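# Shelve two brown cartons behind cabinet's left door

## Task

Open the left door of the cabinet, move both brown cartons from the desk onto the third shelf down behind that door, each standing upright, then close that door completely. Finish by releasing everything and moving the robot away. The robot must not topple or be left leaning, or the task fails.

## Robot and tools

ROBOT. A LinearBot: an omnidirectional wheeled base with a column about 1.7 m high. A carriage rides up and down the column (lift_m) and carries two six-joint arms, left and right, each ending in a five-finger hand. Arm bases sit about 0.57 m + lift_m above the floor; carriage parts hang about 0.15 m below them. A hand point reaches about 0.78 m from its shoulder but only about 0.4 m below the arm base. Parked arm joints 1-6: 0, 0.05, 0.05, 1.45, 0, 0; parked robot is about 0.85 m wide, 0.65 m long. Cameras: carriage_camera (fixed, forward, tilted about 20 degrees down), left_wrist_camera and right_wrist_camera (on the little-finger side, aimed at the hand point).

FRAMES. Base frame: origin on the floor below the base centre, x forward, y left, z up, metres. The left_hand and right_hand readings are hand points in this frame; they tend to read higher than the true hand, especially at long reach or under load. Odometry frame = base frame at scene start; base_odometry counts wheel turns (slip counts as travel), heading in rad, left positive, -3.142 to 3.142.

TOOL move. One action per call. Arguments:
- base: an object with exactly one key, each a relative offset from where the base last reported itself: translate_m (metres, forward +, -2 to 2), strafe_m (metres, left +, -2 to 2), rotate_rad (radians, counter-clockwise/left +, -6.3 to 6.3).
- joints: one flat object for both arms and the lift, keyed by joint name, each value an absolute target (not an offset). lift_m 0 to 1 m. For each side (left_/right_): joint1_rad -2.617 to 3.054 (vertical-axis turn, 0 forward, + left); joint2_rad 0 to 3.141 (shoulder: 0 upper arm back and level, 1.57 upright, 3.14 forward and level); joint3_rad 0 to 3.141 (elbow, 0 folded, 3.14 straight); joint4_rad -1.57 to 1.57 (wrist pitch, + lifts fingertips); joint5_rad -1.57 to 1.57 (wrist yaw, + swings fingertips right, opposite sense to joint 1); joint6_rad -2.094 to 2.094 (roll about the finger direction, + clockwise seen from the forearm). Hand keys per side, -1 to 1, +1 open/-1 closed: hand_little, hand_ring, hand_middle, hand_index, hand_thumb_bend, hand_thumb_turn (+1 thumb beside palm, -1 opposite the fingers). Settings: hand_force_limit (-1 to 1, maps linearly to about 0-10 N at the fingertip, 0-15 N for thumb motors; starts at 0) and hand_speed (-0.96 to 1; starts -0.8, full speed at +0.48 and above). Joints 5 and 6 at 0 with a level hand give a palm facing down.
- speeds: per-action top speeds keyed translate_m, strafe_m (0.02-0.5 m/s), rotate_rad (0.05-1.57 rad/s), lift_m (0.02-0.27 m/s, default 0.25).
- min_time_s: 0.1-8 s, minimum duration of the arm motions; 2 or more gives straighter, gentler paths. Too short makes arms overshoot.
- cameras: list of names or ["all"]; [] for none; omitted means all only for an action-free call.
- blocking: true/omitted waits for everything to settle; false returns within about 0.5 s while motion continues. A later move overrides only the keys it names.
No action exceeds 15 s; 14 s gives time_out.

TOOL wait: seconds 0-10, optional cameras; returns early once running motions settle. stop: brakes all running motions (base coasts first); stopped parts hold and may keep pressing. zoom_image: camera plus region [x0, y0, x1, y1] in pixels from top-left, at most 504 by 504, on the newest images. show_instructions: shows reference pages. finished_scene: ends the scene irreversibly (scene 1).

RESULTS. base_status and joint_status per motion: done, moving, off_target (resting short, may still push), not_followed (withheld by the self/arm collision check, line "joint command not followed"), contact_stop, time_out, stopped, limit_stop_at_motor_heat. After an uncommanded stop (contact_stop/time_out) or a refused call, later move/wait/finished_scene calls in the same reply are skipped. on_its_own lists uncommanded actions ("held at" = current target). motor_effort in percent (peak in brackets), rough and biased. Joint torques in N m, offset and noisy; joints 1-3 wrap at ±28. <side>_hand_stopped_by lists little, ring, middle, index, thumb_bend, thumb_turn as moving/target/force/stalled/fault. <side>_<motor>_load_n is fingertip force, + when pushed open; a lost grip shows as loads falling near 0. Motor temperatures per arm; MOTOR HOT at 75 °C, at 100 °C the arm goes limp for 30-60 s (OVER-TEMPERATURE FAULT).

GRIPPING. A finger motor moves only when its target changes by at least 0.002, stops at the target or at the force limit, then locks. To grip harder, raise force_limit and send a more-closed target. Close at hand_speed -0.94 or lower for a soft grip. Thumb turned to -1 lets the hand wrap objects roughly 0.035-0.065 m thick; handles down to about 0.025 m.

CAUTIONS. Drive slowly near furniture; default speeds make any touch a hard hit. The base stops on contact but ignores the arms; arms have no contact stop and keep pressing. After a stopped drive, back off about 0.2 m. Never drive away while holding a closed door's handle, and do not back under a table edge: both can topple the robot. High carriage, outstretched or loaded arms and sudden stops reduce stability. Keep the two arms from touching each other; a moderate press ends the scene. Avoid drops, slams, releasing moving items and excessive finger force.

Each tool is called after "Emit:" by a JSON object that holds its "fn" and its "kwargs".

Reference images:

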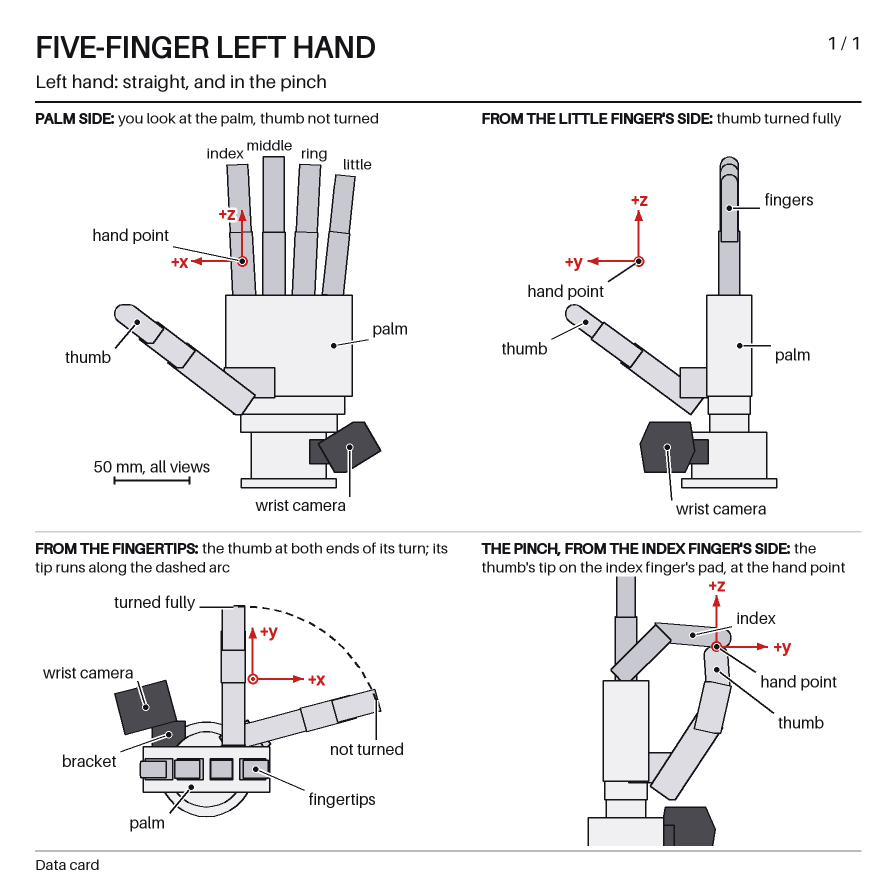

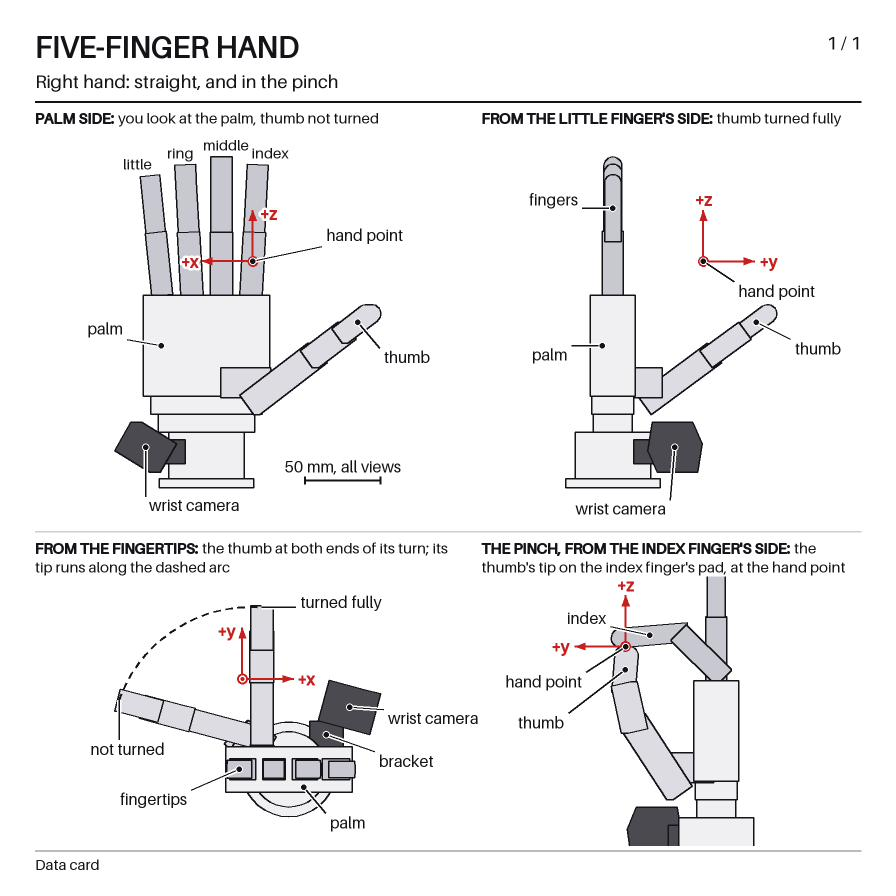

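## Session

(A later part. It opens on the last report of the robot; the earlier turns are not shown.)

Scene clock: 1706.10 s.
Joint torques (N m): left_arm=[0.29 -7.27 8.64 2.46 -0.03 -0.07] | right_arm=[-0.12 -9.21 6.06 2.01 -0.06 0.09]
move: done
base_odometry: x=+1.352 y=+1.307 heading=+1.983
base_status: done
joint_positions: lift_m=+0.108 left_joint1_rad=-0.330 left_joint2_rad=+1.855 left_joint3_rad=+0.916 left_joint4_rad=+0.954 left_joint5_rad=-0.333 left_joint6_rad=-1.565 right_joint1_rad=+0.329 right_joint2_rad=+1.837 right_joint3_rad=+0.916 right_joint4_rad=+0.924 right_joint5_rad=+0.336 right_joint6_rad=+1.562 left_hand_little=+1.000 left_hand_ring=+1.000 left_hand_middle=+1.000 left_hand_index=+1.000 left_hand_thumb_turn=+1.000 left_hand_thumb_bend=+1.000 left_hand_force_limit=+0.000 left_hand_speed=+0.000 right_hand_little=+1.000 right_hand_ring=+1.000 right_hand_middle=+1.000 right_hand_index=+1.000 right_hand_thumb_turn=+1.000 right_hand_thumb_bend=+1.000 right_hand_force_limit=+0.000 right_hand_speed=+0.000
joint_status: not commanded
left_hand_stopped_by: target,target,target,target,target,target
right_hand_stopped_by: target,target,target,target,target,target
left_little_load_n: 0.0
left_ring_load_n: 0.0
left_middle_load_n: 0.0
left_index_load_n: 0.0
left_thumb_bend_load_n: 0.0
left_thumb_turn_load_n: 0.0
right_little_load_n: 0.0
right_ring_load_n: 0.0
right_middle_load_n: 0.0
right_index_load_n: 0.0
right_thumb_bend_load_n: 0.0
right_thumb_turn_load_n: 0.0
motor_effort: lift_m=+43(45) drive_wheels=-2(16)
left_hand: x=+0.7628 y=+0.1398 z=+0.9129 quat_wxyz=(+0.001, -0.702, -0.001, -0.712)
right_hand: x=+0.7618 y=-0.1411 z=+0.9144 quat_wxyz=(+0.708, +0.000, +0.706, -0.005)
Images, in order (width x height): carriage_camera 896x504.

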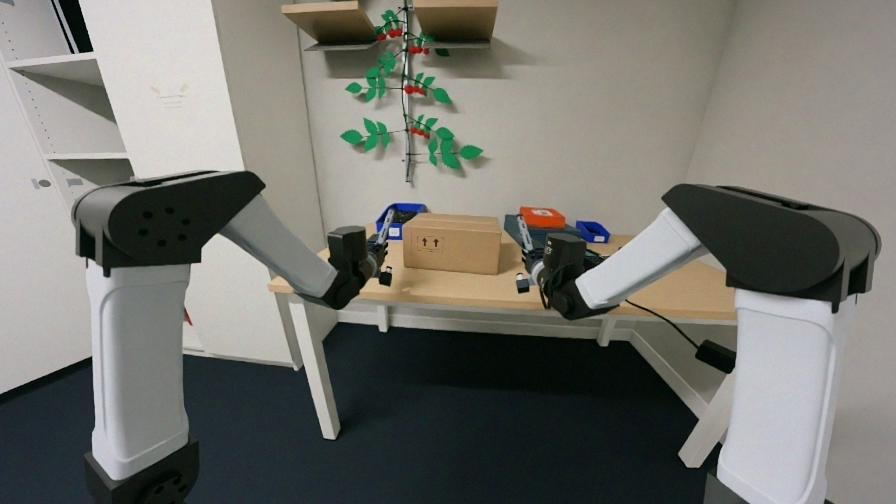

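Emit:
{"fn": "move", "kwargs": {"base": {"rotate_rad": -0.145}, "speeds": {"rotate_rad": 0.2, "lift_m": 0.06}, "joints": {"lift_m": 0.056}}}

Emit:
{"fn": "move", "kwargs": {"base": {"strafe_m": 0.141}, "speeds": {"strafe_m": 0.1}, "cameras": ["carriage_camera"]}}

Emit:
{"fn": "zoom_image", "kwargs": {"camera": "carriage_camera", "region": [340, 170, 600, 316]}}

Scene clock: 1737.53 s.
Joint torques (N m): left_arm=[0.25 -7.1 8.39 2.43 -0.07 -0.08] | right_arm=[0.1 -8.94 6.06 2.04 -0.05 0.08]
move: done
base_odometry: x=+1.352 y=+1.307 heading=+1.838
base_status: done
joint_positions: lift_m=+0.056 left_joint1_rad=-0.330 left_joint2_rad=+1.855 left_joint3_rad=+0.917 left_joint4_rad=+0.952 left_joint5_rad=-0.333 left_joint6_rad=-1.565 right_joint1_rad=+0.329 right_joint2_rad=+1.835 right_joint3_rad=+0.916 right_joint4_rad=+0.923 right_joint5_rad=+0.336 right_joint6_rad=+1.562 left_hand_little=+1.000 left_hand_ring=+1.000 left_hand_middle=+1.000 left_hand_index=+1.000 left_hand_thumb_turn=+1.000 left_hand_thumb_bend=+1.000 left_hand_force_limit=+0.000 left_hand_speed=+0.000 right_hand_little=+1.000 right_hand_ring=+1.000 right_hand_middle=+1.000 right_hand_index=+1.000 right_hand_thumb_turn=+1.000 right_hand_thumb_bend=+1.000 right_hand_force_limit=+0.000 right_hand_speed=+0.000
joint_status: all done
left_hand_stopped_by: target,target,target,target,target,target
right_hand_stopped_by: target,target,target,target,target,target
left_little_load_n: 0.0
left_ring_load_n: 0.0
left_middle_load_n: 0.0
left_index_load_n: 0.0
left_thumb_bend_load_n: 0.0
left_thumb_turn_load_n: -0.5
right_little_load_n: 0.0
right_ring_load_n: 0.0
right_middle_load_n: 0.0
right_index_load_n: 0.0
right_thumb_bend_load_n: 0.0
right_thumb_turn_load_n: 0.0
motor_effort: lift_m=+44(46) drive_wheels=-7(11)
left_hand: x=+0.7630 y=+0.1399 z=+0.8604 quat_wxyz=(+0.002, -0.703, -0.001, -0.711)
right_hand: x=+0.7617 y=-0.1413 z=+0.8628 quat_wxyz=(+0.708, +0.000, +0.706, -0.005)
pictures: none

Scene clock: 1739.63 s.
Joint torques (N m): left_arm=[0.25 -7.36 8.38 2.44 -0.07 -0.1] | right_arm=[0.02 -8.96 6.09 2.02 -0.06 0.08]
move: done
base_odometry: x=+1.216 y=+1.270 heading=+1.837
base_status: done
joint_positions: lift_m=+0.056 left_joint1_rad=-0.329 left_joint2_rad=+1.855 left_joint3_rad=+0.917 left_joint4_rad=+0.952 left_joint5_rad=-0.332 left_joint6_rad=-1.565 right_joint1_rad=+0.329 right_joint2_rad=+1.835 right_joint3_rad=+0.916 right_joint4_rad=+0.923 right_joint5_rad=+0.336 right_joint6_rad=+1.562 left_hand_little=+1.000 left_hand_ring=+1.000 left_hand_middle=+1.000 left_hand_index=+1.000 left_hand_thumb_turn=+1.000 left_hand_thumb_bend=+1.000 left_hand_force_limit=+0.000 left_hand_speed=+0.000 right_hand_little=+1.000 right_hand_ring=+1.000 right_hand_middle=+1.000 right_hand_index=+1.000 right_hand_thumb_turn=+1.000 right_hand_thumb_bend=+1.000 right_hand_force_limit=+0.000 right_hand_speed=+0.000
joint_status: not commanded
left_hand_stopped_by: target,target,target,target,target,target
right_hand_stopped_by: target,target,target,target,target,target
left_little_load_n: 0.0
left_ring_load_n: 0.5
left_middle_load_n: 0.0
left_index_load_n: 0.0
left_thumb_bend_load_n: 0.0
left_thumb_turn_load_n: 0.0
right_little_load_n: 0.0
right_ring_load_n: 0.0
right_middle_load_n: 0.0
right_index_load_n: 0.0
right_thumb_bend_load_n: 0.0
right_thumb_turn_load_n: 0.0
motor_effort: lift_m=+45(46) drive_wheels=-7(15)
left_hand: x=+0.7630 y=+0.1401 z=+0.8606 quat_wxyz=(+0.001, -0.703, -0.001, -0.712)
right_hand: x=+0.7617 y=-0.1411 z=+0.8629 quat_wxyz=(+0.708, +0.000, +0.706, -0.005)
Images, in order (width x height): carriage_camera 896x504.

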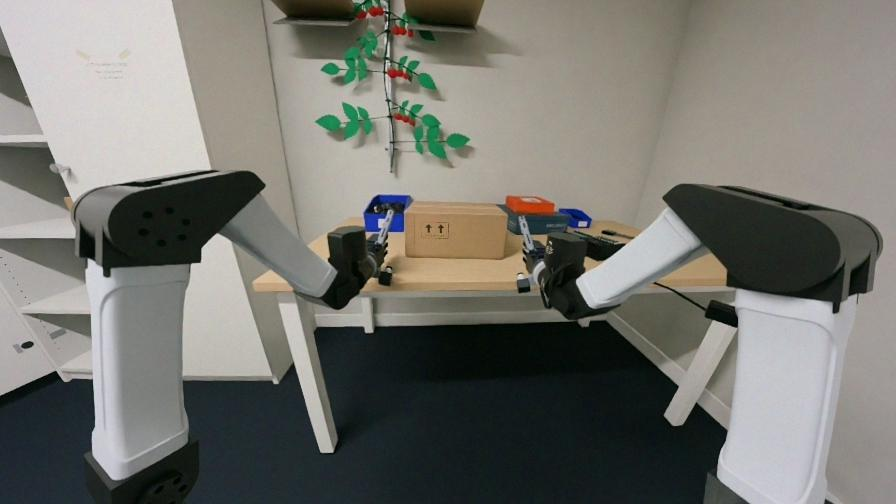

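Scaled by 1.938 from the camera's image (finer frame: 1280x720).

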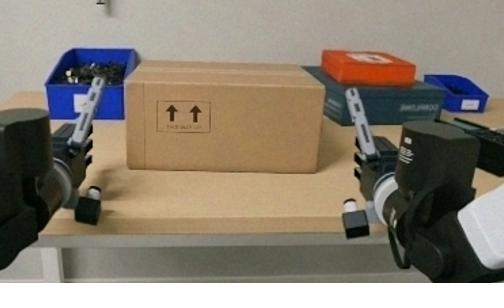

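Emit:
{"fn": "move", "kwargs": {"base": {"strafe_m": -0.012}, "speeds": {"strafe_m": 0.05}}}

Emit:
{"fn": "move", "kwargs": {"base": {"translate_m": 0.12}, "speeds": {"translate_m": 0.1}, "cameras": ["all"]}}

Emit:
{"fn": "zoom_image", "kwargs": {"camera": "carriage_camera", "region": [340, 180, 600, 326]}}

Scene clock: 1745.70 s.
Joint torques (N m): left_arm=[0.46 -7.21 8.51 2.39 -0.03 -0.1] | right_arm=[0.2 -9.18 6.06 1.98 -0.06 0.05]
move: done
base_odometry: x=+1.228 y=+1.273 heading=+1.836
base_status: done
joint_positions: lift_m=+0.056 left_joint1_rad=-0.331 left_joint2_rad=+1.855 left_joint3_rad=+0.917 left_joint4_rad=+0.952 left_joint5_rad=-0.332 left_joint6_rad=-1.565 right_joint1_rad=+0.328 right_joint2_rad=+1.835 right_joint3_rad=+0.916 right_joint4_rad=+0.923 right_joint5_rad=+0.336 right_joint6_rad=+1.562 left_hand_little=+1.000 left_hand_ring=+1.000 left_hand_middle=+1.000 left_hand_index=+1.000 left_hand_thumb_turn=+1.000 left_hand_thumb_bend=+1.000 left_hand_force_limit=+0.000 left_hand_speed=+0.000 right_hand_little=+1.000 right_hand_ring=+1.000 right_hand_middle=+1.000 right_hand_index=+1.000 right_hand_thumb_turn=+1.000 right_hand_thumb_bend=+1.000 right_hand_force_limit=+0.000 right_hand_speed=+0.000
joint_status: not commanded
left_hand_stopped_by: target,target,target,target,target,target
right_hand_stopped_by: target,target,target,target,target,target
left_little_load_n: 0.0
left_ring_load_n: 0.0
left_middle_load_n: 0.0
left_index_load_n: 0.0
left_thumb_bend_load_n: 0.0
left_thumb_turn_load_n: 0.0
right_little_load_n: 0.0
right_ring_load_n: 0.0
right_middle_load_n: 0.0
right_index_load_n: 0.0
right_thumb_bend_load_n: 0.0
right_thumb_turn_load_n: -0.5
motor_effort: lift_m=+45(46) drive_wheels=+4(16)
left_hand: x=+0.7627 y=+0.1391 z=+0.8606 quat_wxyz=(+0.001, -0.703, +0.000, -0.712)
right_hand: x=+0.7618 y=-0.1417 z=+0.8629 quat_wxyz=(+0.708, +0.000, +0.706, -0.005)
pictures: none

Scene clock: 1747.60 s.
Joint torques (N m): left_arm=[0.35 -7.12 8.57 2.4 -0.01 -0.11] | right_arm=[0.14 -9.24 6.08 2.06 -0.05 0.06]
move: done
base_odometry: x=+1.196 y=+1.388 heading=+1.837
base_status: done
joint_positions: lift_m=+0.056 left_joint1_rad=-0.331 left_joint2_rad=+1.855 left_joint3_rad=+0.917 left_joint4_rad=+0.953 left_joint5_rad=-0.332 left_joint6_rad=-1.565 right_joint1_rad=+0.328 right_joint2_rad=+1.835 right_joint3_rad=+0.916 right_joint4_rad=+0.924 right_joint5_rad=+0.335 right_joint6_rad=+1.562 left_hand_little=+1.000 left_hand_ring=+1.000 left_hand_middle=+1.000 left_hand_index=+1.000 left_hand_thumb_turn=+1.000 left_hand_thumb_bend=+1.000 left_hand_force_limit=+0.000 left_hand_speed=+0.000 right_hand_little=+1.000 right_hand_ring=+1.000 right_hand_middle=+1.000 right_hand_index=+1.000 right_hand_thumb_turn=+1.000 right_hand_thumb_bend=+1.000 right_hand_force_limit=+0.000 right_hand_speed=+0.000
joint_status: not commanded
left_hand_stopped_by: target,target,target,target,target,target
right_hand_stopped_by: target,target,target,target,target,target
left_little_load_n: 0.0
left_ring_load_n: 0.0
left_middle_load_n: 0.0
left_index_load_n: 0.0
left_thumb_bend_load_n: 0.0
left_thumb_turn_load_n: 0.0
right_little_load_n: 0.0
right_ring_load_n: 0.0
right_middle_load_n: 0.0
right_index_load_n: 0.0
right_thumb_bend_load_n: -0.5
right_thumb_turn_load_n: 0.0
motor_effort: lift_m=+45(46) drive_wheels=-7(12)
left_hand: x=+0.7627 y=+0.1391 z=+0.8608 quat_wxyz=(+0.001, -0.702, +0.000, -0.712)
right_hand: x=+0.7618 y=-0.1416 z=+0.8631 quat_wxyz=(+0.709, +0.000, +0.706, -0.005)
pictures: carriage_camera, left_wrist_camera, right_wrist_camera
Images, in order (width x height): carriage_camera 896x504, left_wrist_camera 896x504, right_wrist_camera 896x504.

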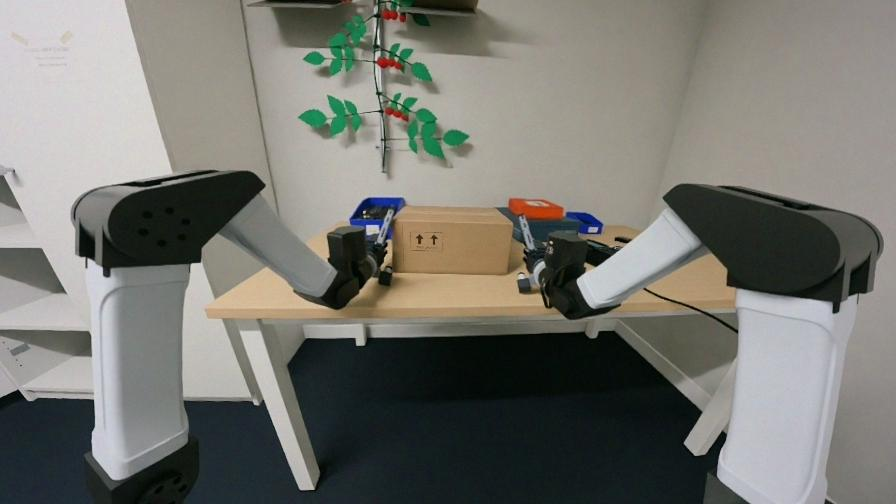

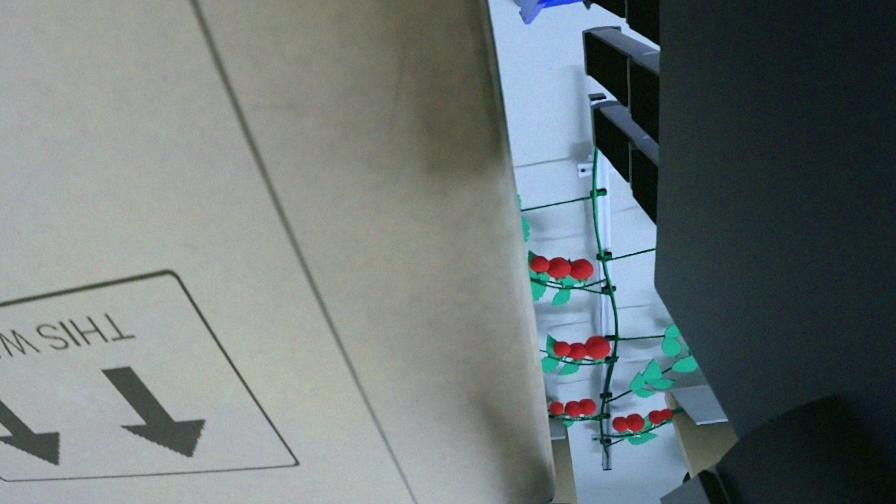

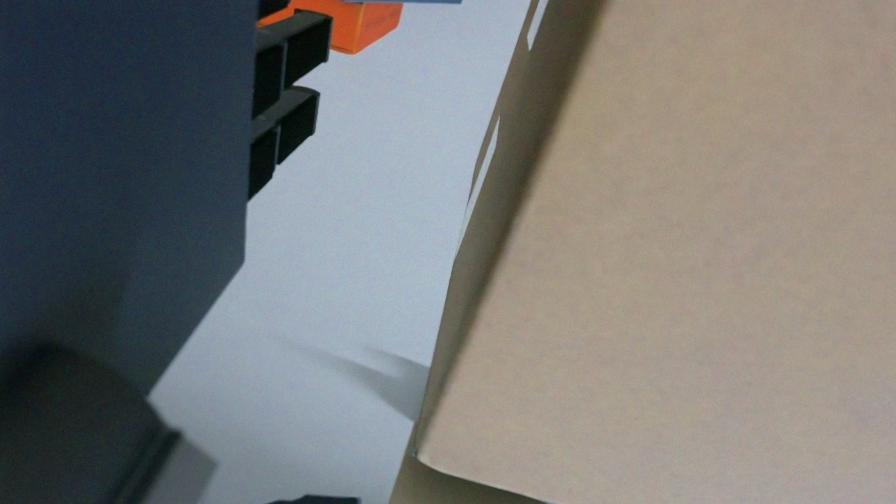

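Scaled by 1.938 from the camera's image (finer frame: 1280x720).

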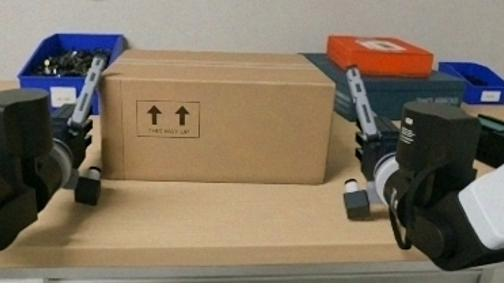

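Emit:
{"fn": "move", "kwargs": {"base": {"translate_m": 0.074}, "speeds": {"translate_m": 0.06}, "cameras": ["all"]}}

Emit:
{"fn": "zoom_image", "kwargs": {"camera": "carriage_camera", "region": [340, 180, 600, 326]}}

Scene clock: 1754.10 s.
Joint torques (N m): left_arm=[0.55 -7.21 8.43 2.34 -0.05 -0.06] | right_arm=[0.03 -9.02 6.19 1.97 -0.04 0.09]
move: done
base_odometry: x=+1.176 y=+1.460 heading=+1.838
base_status: done
joint_positions: lift_m=+0.056 left_joint1_rad=-0.331 left_joint2_rad=+1.855 left_joint3_rad=+0.917 left_joint4_rad=+0.961 left_joint5_rad=-0.331 left_joint6_rad=-1.569 right_joint1_rad=+0.329 right_joint2_rad=+1.835 right_joint3_rad=+0.916 right_joint4_rad=+0.924 right_joint5_rad=+0.335 right_joint6_rad=+1.562 left_hand_little=+1.000 left_hand_ring=+1.000 left_hand_middle=+1.000 left_hand_index=+1.000 left_hand_thumb_turn=+1.000 left_hand_thumb_bend=+1.000 left_hand_force_limit=+0.000 left_hand_speed=+0.000 right_hand_little=+1.000 right_hand_ring=+1.000 right_hand_middle=+1.000 right_hand_index=+1.000 right_hand_thumb_turn=+1.000 right_hand_thumb_bend=+1.000 right_hand_force_limit=+0.000 right_hand_speed=+0.000
joint_status: not commanded
left_hand_stopped_by: target,target,target,target,target,target
right_hand_stopped_by: target,target,target,target,target,target
left_little_load_n: 0.0
left_ring_load_n: 0.0
left_middle_load_n: 0.0
left_index_load_n: 0.0
left_thumb_bend_load_n: 0.0
left_thumb_turn_load_n: 0.0
right_little_load_n: 0.0
right_ring_load_n: 0.0
right_middle_load_n: 0.0
right_index_load_n: 0.0
right_thumb_bend_load_n: 0.0
right_thumb_turn_load_n: 0.0
motor_effort: lift_m=+46(46) drive_wheels=+6(17)
left_hand: x=+0.7624 y=+0.1392 z=+0.8631 quat_wxyz=(-0.002, -0.700, -0.002, -0.714)
right_hand: x=+0.7616 y=-0.1411 z=+0.8631 quat_wxyz=(+0.709, -0.001, +0.706, -0.004)
pictures: carriage_camera, left_wrist_camera, right_wrist_camera
Images, in order (width x height): carriage_camera 896x504, left_wrist_camera 896x504, right_wrist_camera 896x504.

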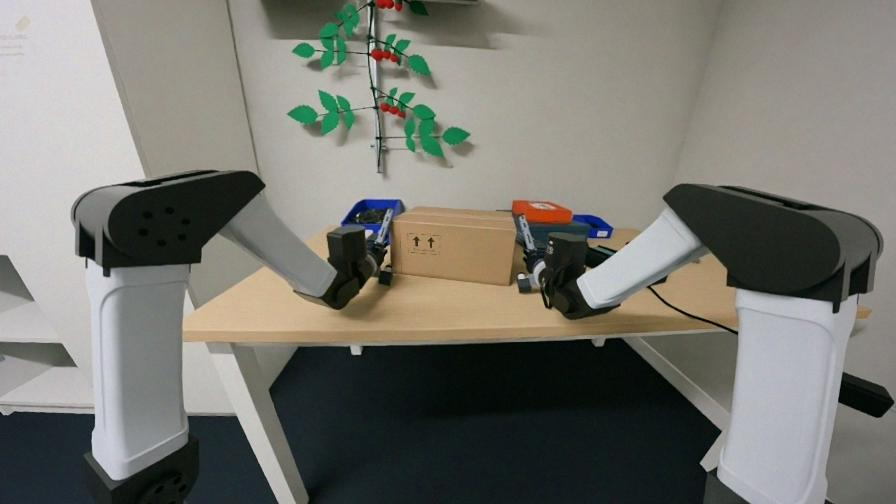

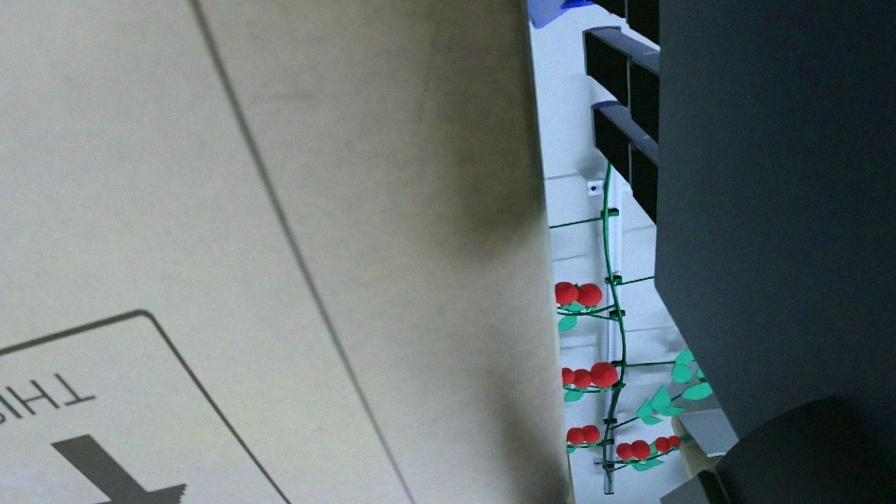

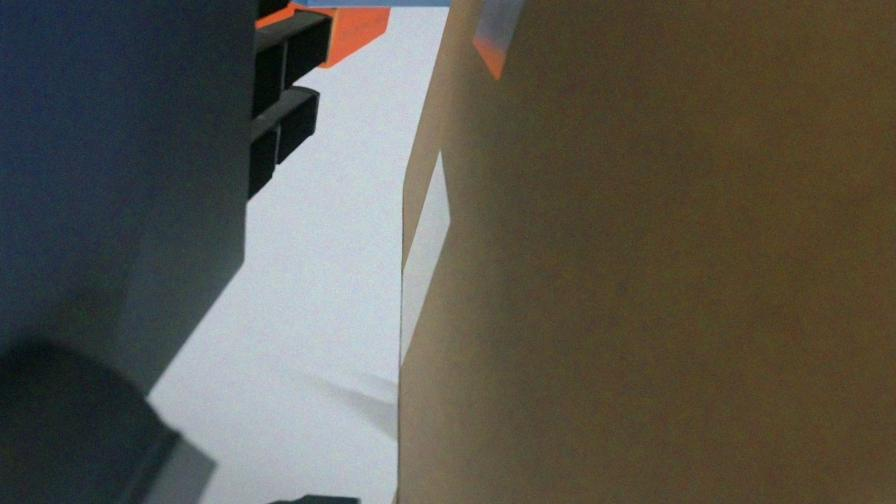

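Scaled by 1.938 from the camera's image (finer frame: 1280x720).

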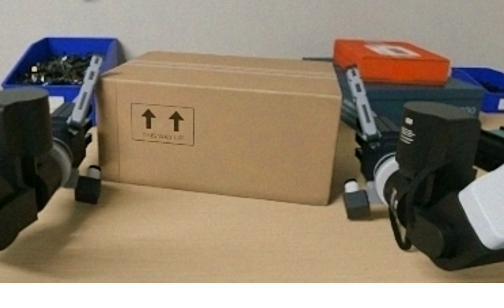

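Emit:
{"fn": "zoom_image", "kwargs": {"camera": "carriage_camera", "region": [360, 195, 430, 295]}}

Emit:
{"fn": "zoom_image", "kwargs": {"camera": "left_wrist_camera", "region": [392, 0, 896, 504]}}

Scaled by 5.040 from the camera's image (finer frame: 1280x720).

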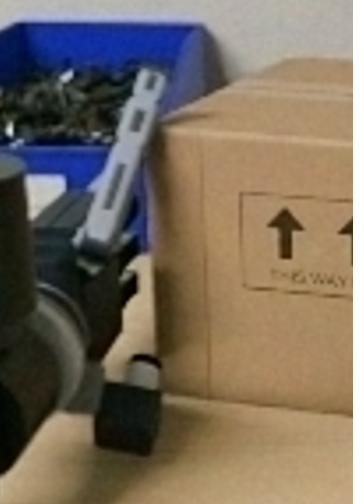

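Scaled by 1.000.

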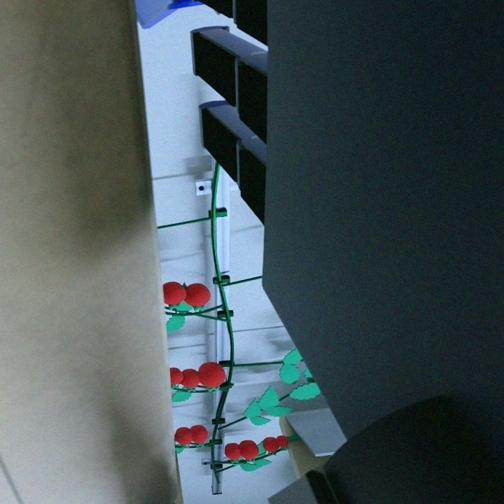

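Emit:
{"fn": "move", "kwargs": {"joints": {"left_joint1_rad": -0.42, "right_joint1_rad": 0.42, "left_joint5_rad": -0.41, "right_joint5_rad": 0.41}, "min_time_s": 3, "cameras": ["carriage_camera"]}}

Emit:
{"fn": "zoom_image", "kwargs": {"camera": "carriage_camera", "region": [340, 180, 600, 326]}}

Scene clock: 1841.50 s.
Joint torques (N m): left_arm=[-0.9 -7.27 8.39 2.27 0.11 -0.05] | right_arm=[1.98 -8.96 6.16 1.98 -0.17 -0.01]
move: off_target
base_odometry: x=+1.176 y=+1.460 heading=+1.838
base_status: not commanded
joint_positions: lift_m=+0.056 left_joint1_rad=-0.405 left_joint2_rad=+1.855 left_joint3_rad=+0.917 left_joint4_rad=+0.961 left_joint5_rad=-0.427 left_joint6_rad=-1.569 right_joint1_rad=+0.396 right_joint2_rad=+1.835 right_joint3_rad=+0.916 right_joint4_rad=+0.924 right_joint5_rad=+0.429 right_joint6_rad=+1.572 left_hand_little=+1.000 left_hand_ring=+1.000 left_hand_middle=+1.000 left_hand_index=+1.000 left_hand_thumb_turn=+1.000 left_hand_thumb_bend=+1.000 left_hand_force_limit=+0.000 left_hand_speed=+0.000 right_hand_little=+1.000 right_hand_ring=+1.000 right_hand_middle=+1.000 right_hand_index=+1.000 right_hand_thumb_turn=+1.000 right_hand_thumb_bend=+1.000 right_hand_force_limit=+0.000 right_hand_speed=+0.000
joint_status: right_joint1_rad off_target (ended at +0.396, target +0.420); the others done
left_hand_stopped_by: target,target,target,target,target,target
right_hand_stopped_by: target,target,target,target,target,target
left_little_load_n: 0.0
left_ring_load_n: 0.0
left_middle_load_n: 0.0
left_index_load_n: 0.0
left_thumb_bend_load_n: 0.0
left_thumb_turn_load_n: 0.0
right_little_load_n: 0.0
right_ring_load_n: 0.0
right_middle_load_n: 0.0
right_index_load_n: 0.0
right_thumb_bend_load_n: -0.5
right_thumb_turn_load_n: 0.0
motor_effort: lift_m=+44(46) drive_wheels=+6(6)
left_hand: x=+0.7540 y=+0.1185 z=+0.8631 quat_wxyz=(+0.005, -0.700, -0.010, -0.714)
right_hand: x=+0.7546 y=-0.1241 z=+0.8637 quat_wxyz=(+0.709, +0.013, +0.706, -0.011)
Images, in order (width x height): carriage_camera 896x504.

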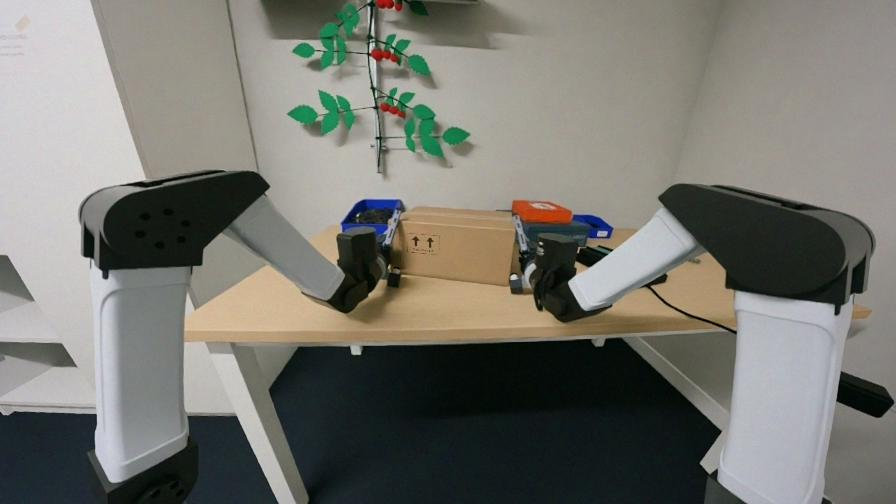

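Scaled by 1.938 from the camera's image (finer frame: 1280x720).

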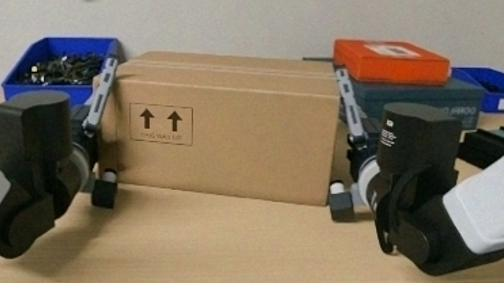

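Emit:
{"fn": "move", "kwargs": {"joints": {"left_joint1_rad": -0.46, "right_joint1_rad": 0.46, "left_joint5_rad": -0.40, "right_joint5_rad": 0.40}, "min_time_s": 3, "cameras": ["all"]}}

Emit:
{"fn": "zoom_image", "kwargs": {"camera": "carriage_camera", "region": [340, 180, 600, 326]}}

Scene clock: 1848.37 s.
Joint torques (N m): left_arm=[-2.99 -7.19 8.57 2.24 0.61 -0.04] | right_arm=[3.71 -8.85 6.11 2 -0.58 -0.29]
move: off_target
base_odometry: x=+1.176 y=+1.460 heading=+1.838
base_status: not commanded
joint_positions: lift_m=+0.056 left_joint1_rad=-0.422 left_joint2_rad=+1.855 left_joint3_rad=+0.917 left_joint4_rad=+0.961 left_joint5_rad=-0.474 left_joint6_rad=-1.569 right_joint1_rad=+0.415 right_joint2_rad=+1.835 right_joint3_rad=+0.916 right_joint4_rad=+0.922 right_joint5_rad=+0.466 right_joint6_rad=+1.594 left_hand_little=+1.000 left_hand_ring=+1.000 left_hand_middle=+1.000 left_hand_index=+1.000 left_hand_thumb_turn=+1.000 left_hand_thumb_bend=+1.000 left_hand_force_limit=+0.000 left_hand_speed=+0.000 right_hand_little=+1.000 right_hand_ring=+1.000 right_hand_middle=+1.000 right_hand_index=+1.000 right_hand_thumb_turn=+1.000 right_hand_thumb_bend=+1.000 right_hand_force_limit=+0.000 right_hand_speed=+0.000
joint_status: left_joint1_rad off_target (ended at -0.422, target -0.460); left_joint5_rad off_target (ended at -0.475, target -0.400); right_joint1_rad off_target (ended at +0.415, target +0.460); right_joint5_rad off_target (ended at +0.466, target +0.400)
left_hand_stopped_by: target,target,target,target,target,target
right_hand_stopped_by: target,target,target,target,target,target
left_little_load_n: 0.0
left_ring_load_n: 0.0
left_middle_load_n: 0.0
left_index_load_n: 0.0
left_thumb_bend_load_n: 0.0
left_thumb_turn_load_n: 0.0
right_little_load_n: 0.0
right_ring_load_n: 0.0
right_middle_load_n: 0.0
right_index_load_n: 0.0
right_thumb_bend_load_n: -1.0
right_thumb_turn_load_n: 0.5
motor_effort: lift_m=+45(46) drive_wheels=+6(6)
left_hand: x=+0.7531 y=+0.1188 z=+0.8630 quat_wxyz=(+0.016, -0.700, -0.021, -0.714)
right_hand: x=+0.7528 y=-0.1220 z=+0.8646 quat_wxyz=(+0.708, +0.026, +0.706, -0.009)
pictures: carriage_camera, left_wrist_camera, right_wrist_camera
Images, in order (width x height): carriage_camera 896x504, left_wrist_camera 896x504, right_wrist_camera 896x504.

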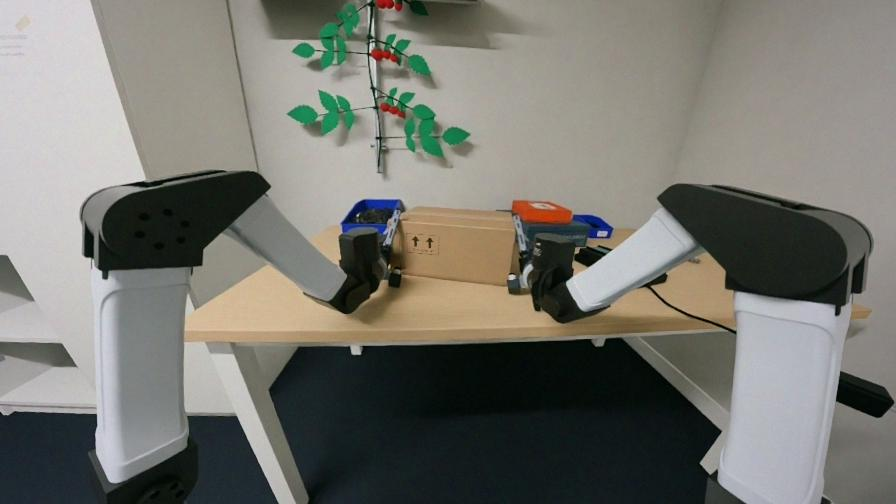

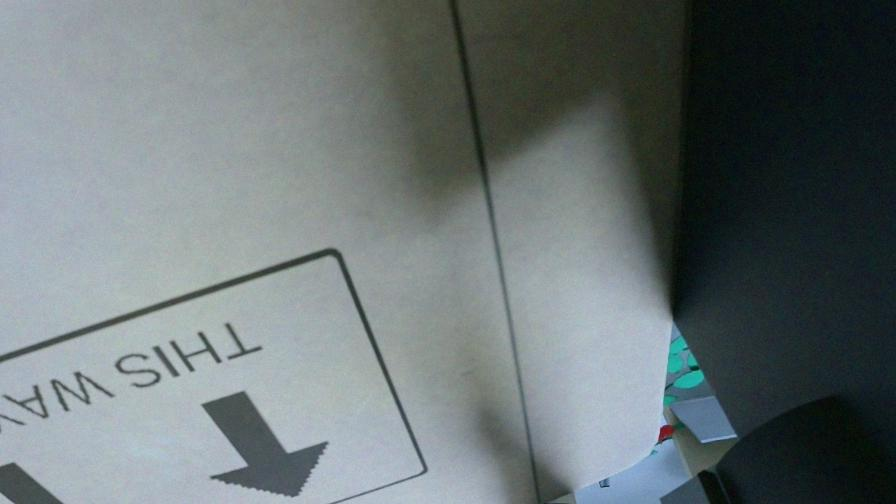

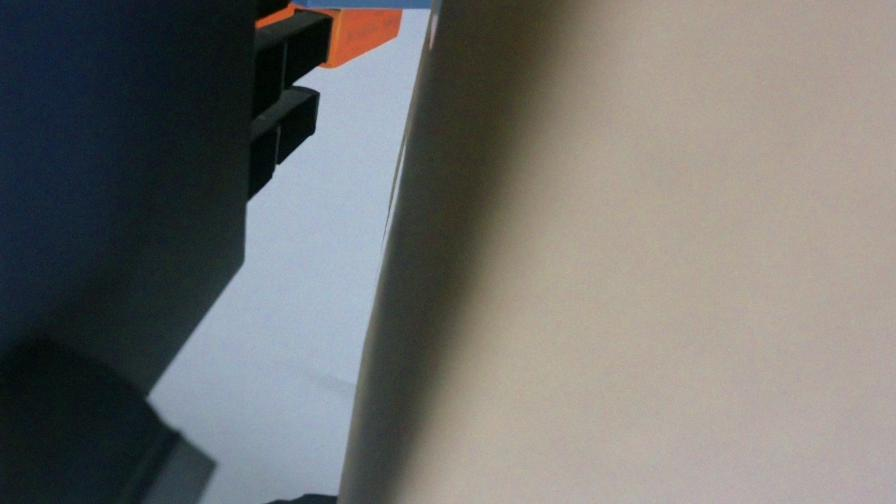

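Scaled by 1.938 from the camera's image (finer frame: 1280x720).

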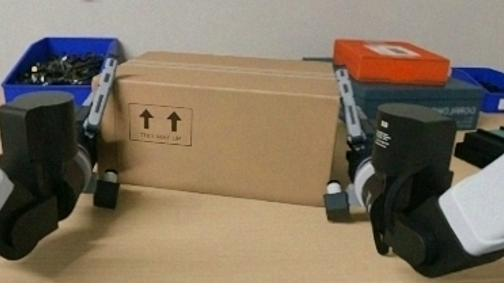

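Emit:
{"fn": "move", "kwargs": {"joints": {"left_joint1_rad": -0.33, "right_joint1_rad": 0.33, "left_joint5_rad": -0.33, "right_joint5_rad": 0.33, "right_joint6_rad": 1.57}, "min_time_s": 2}}

Emit:
{"fn": "move", "kwargs": {"base": {"translate_m": -0.15}, "speeds": {"translate_m": 0.1}}}

Emit:
{"fn": "move", "kwargs": {"base": {"rotate_rad": -0.19}, "speeds": {"rotate_rad": 0.2}}}

Emit:
{"fn": "move", "kwargs": {"base": {"strafe_m": 0.175}, "speeds": {"strafe_m": 0.1}, "cameras": ["carriage_camera"]}}

Emit:
{"fn": "zoom_image", "kwargs": {"camera": "carriage_camera", "region": [340, 170, 600, 316]}}

Scene clock: 1889.00 s.
Joint torques (N m): left_arm=[0.76 -7.24 8.57 2.36 0.06 -0.05] | right_arm=[-0.61 -9.02 6.13 2.03 -0.16 -0.17]
move: done
base_odometry: x=+1.176 y=+1.460 heading=+1.838
base_status: not commanded
joint_positions: lift_m=+0.056 left_joint1_rad=-0.335 left_joint2_rad=+1.855 left_joint3_rad=+0.917 left_joint4_rad=+0.961 left_joint5_rad=-0.339 left_joint6_rad=-1.569 right_joint1_rad=+0.336 right_joint2_rad=+1.835 right_joint3_rad=+0.916 right_joint4_rad=+0.922 right_joint5_rad=+0.346 right_joint6_rad=+1.584 left_hand_little=+1.000 left_hand_ring=+1.000 left_hand_middle=+1.000 left_hand_index=+1.000 left_hand_thumb_turn=+1.000 left_hand_thumb_bend=+1.000 left_hand_force_limit=+0.000 left_hand_speed=+0.000 right_hand_little=+1.000 right_hand_ring=+1.000 right_hand_middle=+1.000 right_hand_index=+1.000 right_hand_thumb_turn=+1.000 right_hand_thumb_bend=+1.000 right_hand_force_limit=+0.000 right_hand_speed=+0.000
joint_status: all done
left_hand_stopped_by: target,target,target,target,target,target
right_hand_stopped_by: target,target,target,target,target,target
left_little_load_n: 0.0
left_ring_load_n: 0.0
left_middle_load_n: 0.0
left_index_load_n: 0.0
left_thumb_bend_load_n: 0.0
left_thumb_turn_load_n: 0.0
right_little_load_n: 0.0
right_ring_load_n: 0.0
right_middle_load_n: 0.0
right_index_load_n: 0.0
right_thumb_bend_load_n: 0.0
right_thumb_turn_load_n: 0.0
motor_effort: lift_m=+45(46) drive_wheels=+6(6)
left_hand: x=+0.7622 y=+0.1388 z=+0.8631 quat_wxyz=(+0.000, -0.700, -0.004, -0.714)
right_hand: x=+0.7611 y=-0.1401 z=+0.8640 quat_wxyz=(+0.708, +0.009, +0.706, +0.001)
pictures: none

Scene clock: 1891.20 s.
Joint torques (N m): left_arm=[0.4 -7.23 8.4 2.41 -0.03 -0.07] | right_arm=[-0.53 -9.13 6.43 2 -0.15 -0.2]
move: done
base_odometry: x=+1.215 y=+1.315 heading=+1.838
base_status: done
joint_positions: lift_m=+0.056 left_joint1_rad=-0.332 left_joint2_rad=+1.855 left_joint3_rad=+0.917 left_joint4_rad=+0.955 left_joint5_rad=-0.337 left_joint6_rad=-1.569 right_joint1_rad=+0.336 right_joint2_rad=+1.835 right_joint3_rad=+0.916 right_joint4_rad=+0.922 right_joint5_rad=+0.344 right_joint6_rad=+1.584 left_hand_little=+1.000 left_hand_ring=+1.000 left_hand_middle=+1.000 left_hand_index=+1.000 left_hand_thumb_turn=+1.000 left_hand_thumb_bend=+1.000 left_hand_force_limit=+0.000 left_hand_speed=+0.000 right_hand_little=+1.000 right_hand_ring=+1.000 right_hand_middle=+1.000 right_hand_index=+1.000 right_hand_thumb_turn=+1.000 right_hand_thumb_bend=+1.000 right_hand_force_limit=+0.000 right_hand_speed=+0.000
joint_status: not commanded
left_hand_stopped_by: target,target,target,target,target,target
right_hand_stopped_by: target,target,target,target,target,target
left_little_load_n: 0.0
left_ring_load_n: 0.0
left_middle_load_n: 0.0
left_index_load_n: 0.0
left_thumb_bend_load_n: 0.0
left_thumb_turn_load_n: 0.0
right_little_load_n: 0.0
right_ring_load_n: 0.0
right_middle_load_n: 0.0
right_index_load_n: -0.5
right_thumb_bend_load_n: 0.0
right_thumb_turn_load_n: 0.0
motor_effort: lift_m=+44(46) drive_wheels=-4(18)
left_hand: x=+0.7626 y=+0.1395 z=+0.8616 quat_wxyz=(+0.001, -0.702, -0.003, -0.713)
right_hand: x=+0.7611 y=-0.1400 z=+0.8640 quat_wxyz=(+0.708, +0.008, +0.706, +0.002)
pictures: none

Scene clock: 1892.70 s.
Joint torques (N m): left_arm=[0.01 -7.41 8.42 2.42 0.05 -0.03] | right_arm=[-0.21 -9.02 6.13 2.04 -0.11 -0.18]
move: done
base_odometry: x=+1.215 y=+1.315 heading=+1.648
base_status: done
joint_positions: lift_m=+0.056 left_joint1_rad=-0.327 left_joint2_rad=+1.855 left_joint3_rad=+0.917 left_joint4_rad=+0.955 left_joint5_rad=-0.341 left_joint6_rad=-1.569 right_joint1_rad=+0.332 right_joint2_rad=+1.835 right_joint3_rad=+0.916 right_joint4_rad=+0.922 right_joint5_rad=+0.340 right_joint6_rad=+1.584 left_hand_little=+1.000 left_hand_ring=+1.000 left_hand_middle=+1.000 left_hand_index=+1.000 left_hand_thumb_turn=+1.000 left_hand_thumb_bend=+1.000 left_hand_force_limit=+0.000 left_hand_speed=+0.000 right_hand_little=+1.000 right_hand_ring=+1.000 right_hand_middle=+1.000 right_hand_index=+1.000 right_hand_thumb_turn=+1.000 right_hand_thumb_bend=+1.000 right_hand_force_limit=+0.000 right_hand_speed=+0.000
joint_status: not commanded
left_hand_stopped_by: target,target,target,target,target,target
right_hand_stopped_by: target,target,target,target,target,target
left_little_load_n: -0.5
left_ring_load_n: 0.0
left_middle_load_n: 0.0
left_index_load_n: 0.0
left_thumb_bend_load_n: 0.0
left_thumb_turn_load_n: 0.0
right_little_load_n: 0.0
right_ring_load_n: 0.0
right_middle_load_n: 0.0
right_index_load_n: 0.0
right_thumb_bend_load_n: 0.0
right_thumb_turn_load_n: 0.0
motor_effort: lift_m=+44(46) drive_wheels=+7(10)
left_hand: x=+0.7637 y=+0.1429 z=+0.8615 quat_wxyz=(+0.004, -0.702, -0.006, -0.712)
right_hand: x=+0.7614 y=-0.1410 z=+0.8640 quat_wxyz=(+0.708, +0.008, +0.706, +0.002)
pictures: none

Scene clock: 1895.13 s.
Joint torques (N m): left_arm=[0.46 -7.17 8.53 2.41 -0.13 -0.08] | right_arm=[-0.1 -9.02 6.15 1.98 -0.09 -0.18]
move: done
base_odometry: x=+1.041 y=+1.301 heading=+1.647
base_status: done
joint_positions: lift_m=+0.056 left_joint1_rad=-0.330 left_joint2_rad=+1.855 left_joint3_rad=+0.917 left_joint4_rad=+0.955 left_joint5_rad=-0.325 left_joint6_rad=-1.569 right_joint1_rad=+0.332 right_joint2_rad=+1.835 right_joint3_rad=+0.916 right_joint4_rad=+0.923 right_joint5_rad=+0.339 right_joint6_rad=+1.584 left_hand_little=+1.000 left_hand_ring=+1.000 left_hand_middle=+1.000 left_hand_index=+1.000 left_hand_thumb_turn=+1.000 left_hand_thumb_bend=+1.000 left_hand_force_limit=+0.000 left_hand_speed=+0.000 right_hand_little=+1.000 right_hand_ring=+1.000 right_hand_middle=+1.000 right_hand_index=+1.000 right_hand_thumb_turn=+1.000 right_hand_thumb_bend=+1.000 right_hand_force_limit=+0.000 right_hand_speed=+0.000
joint_status: not commanded
left_hand_stopped_by: target,target,target,target,target,target
right_hand_stopped_by: target,target,target,target,target,target
left_little_load_n: 0.0
left_ring_load_n: 0.0
left_middle_load_n: 0.0
left_index_load_n: 0.0
left_thumb_bend_load_n: 0.0
left_thumb_turn_load_n: -0.5
right_little_load_n: 0.0
right_ring_load_n: 0.0
right_middle_load_n: 0.0
right_index_load_n: 0.0
right_thumb_bend_load_n: 0.0
right_thumb_turn_load_n: -0.5
motor_effort: lift_m=+45(47) drive_wheels=-9(16)
left_hand: x=+0.7624 y=+0.1385 z=+0.8614 quat_wxyz=(-0.003, -0.702, +0.001, -0.712)
right_hand: x=+0.7613 y=-0.1409 z=+0.8643 quat_wxyz=(+0.709, +0.007, +0.706, +0.003)
Images, in order (width x height): carriage_camera 896x504.

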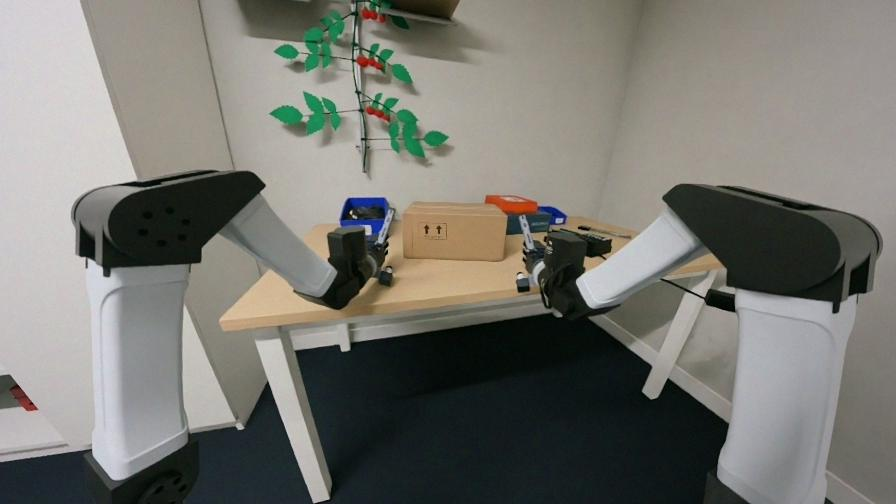

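Scaled by 1.938 from the camera's image (finer frame: 1280x720).

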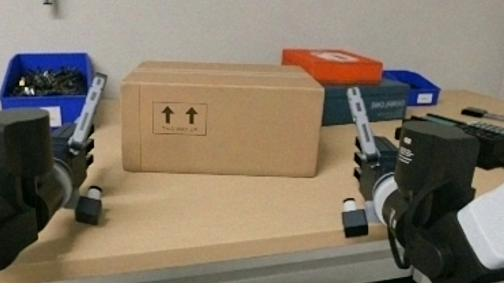

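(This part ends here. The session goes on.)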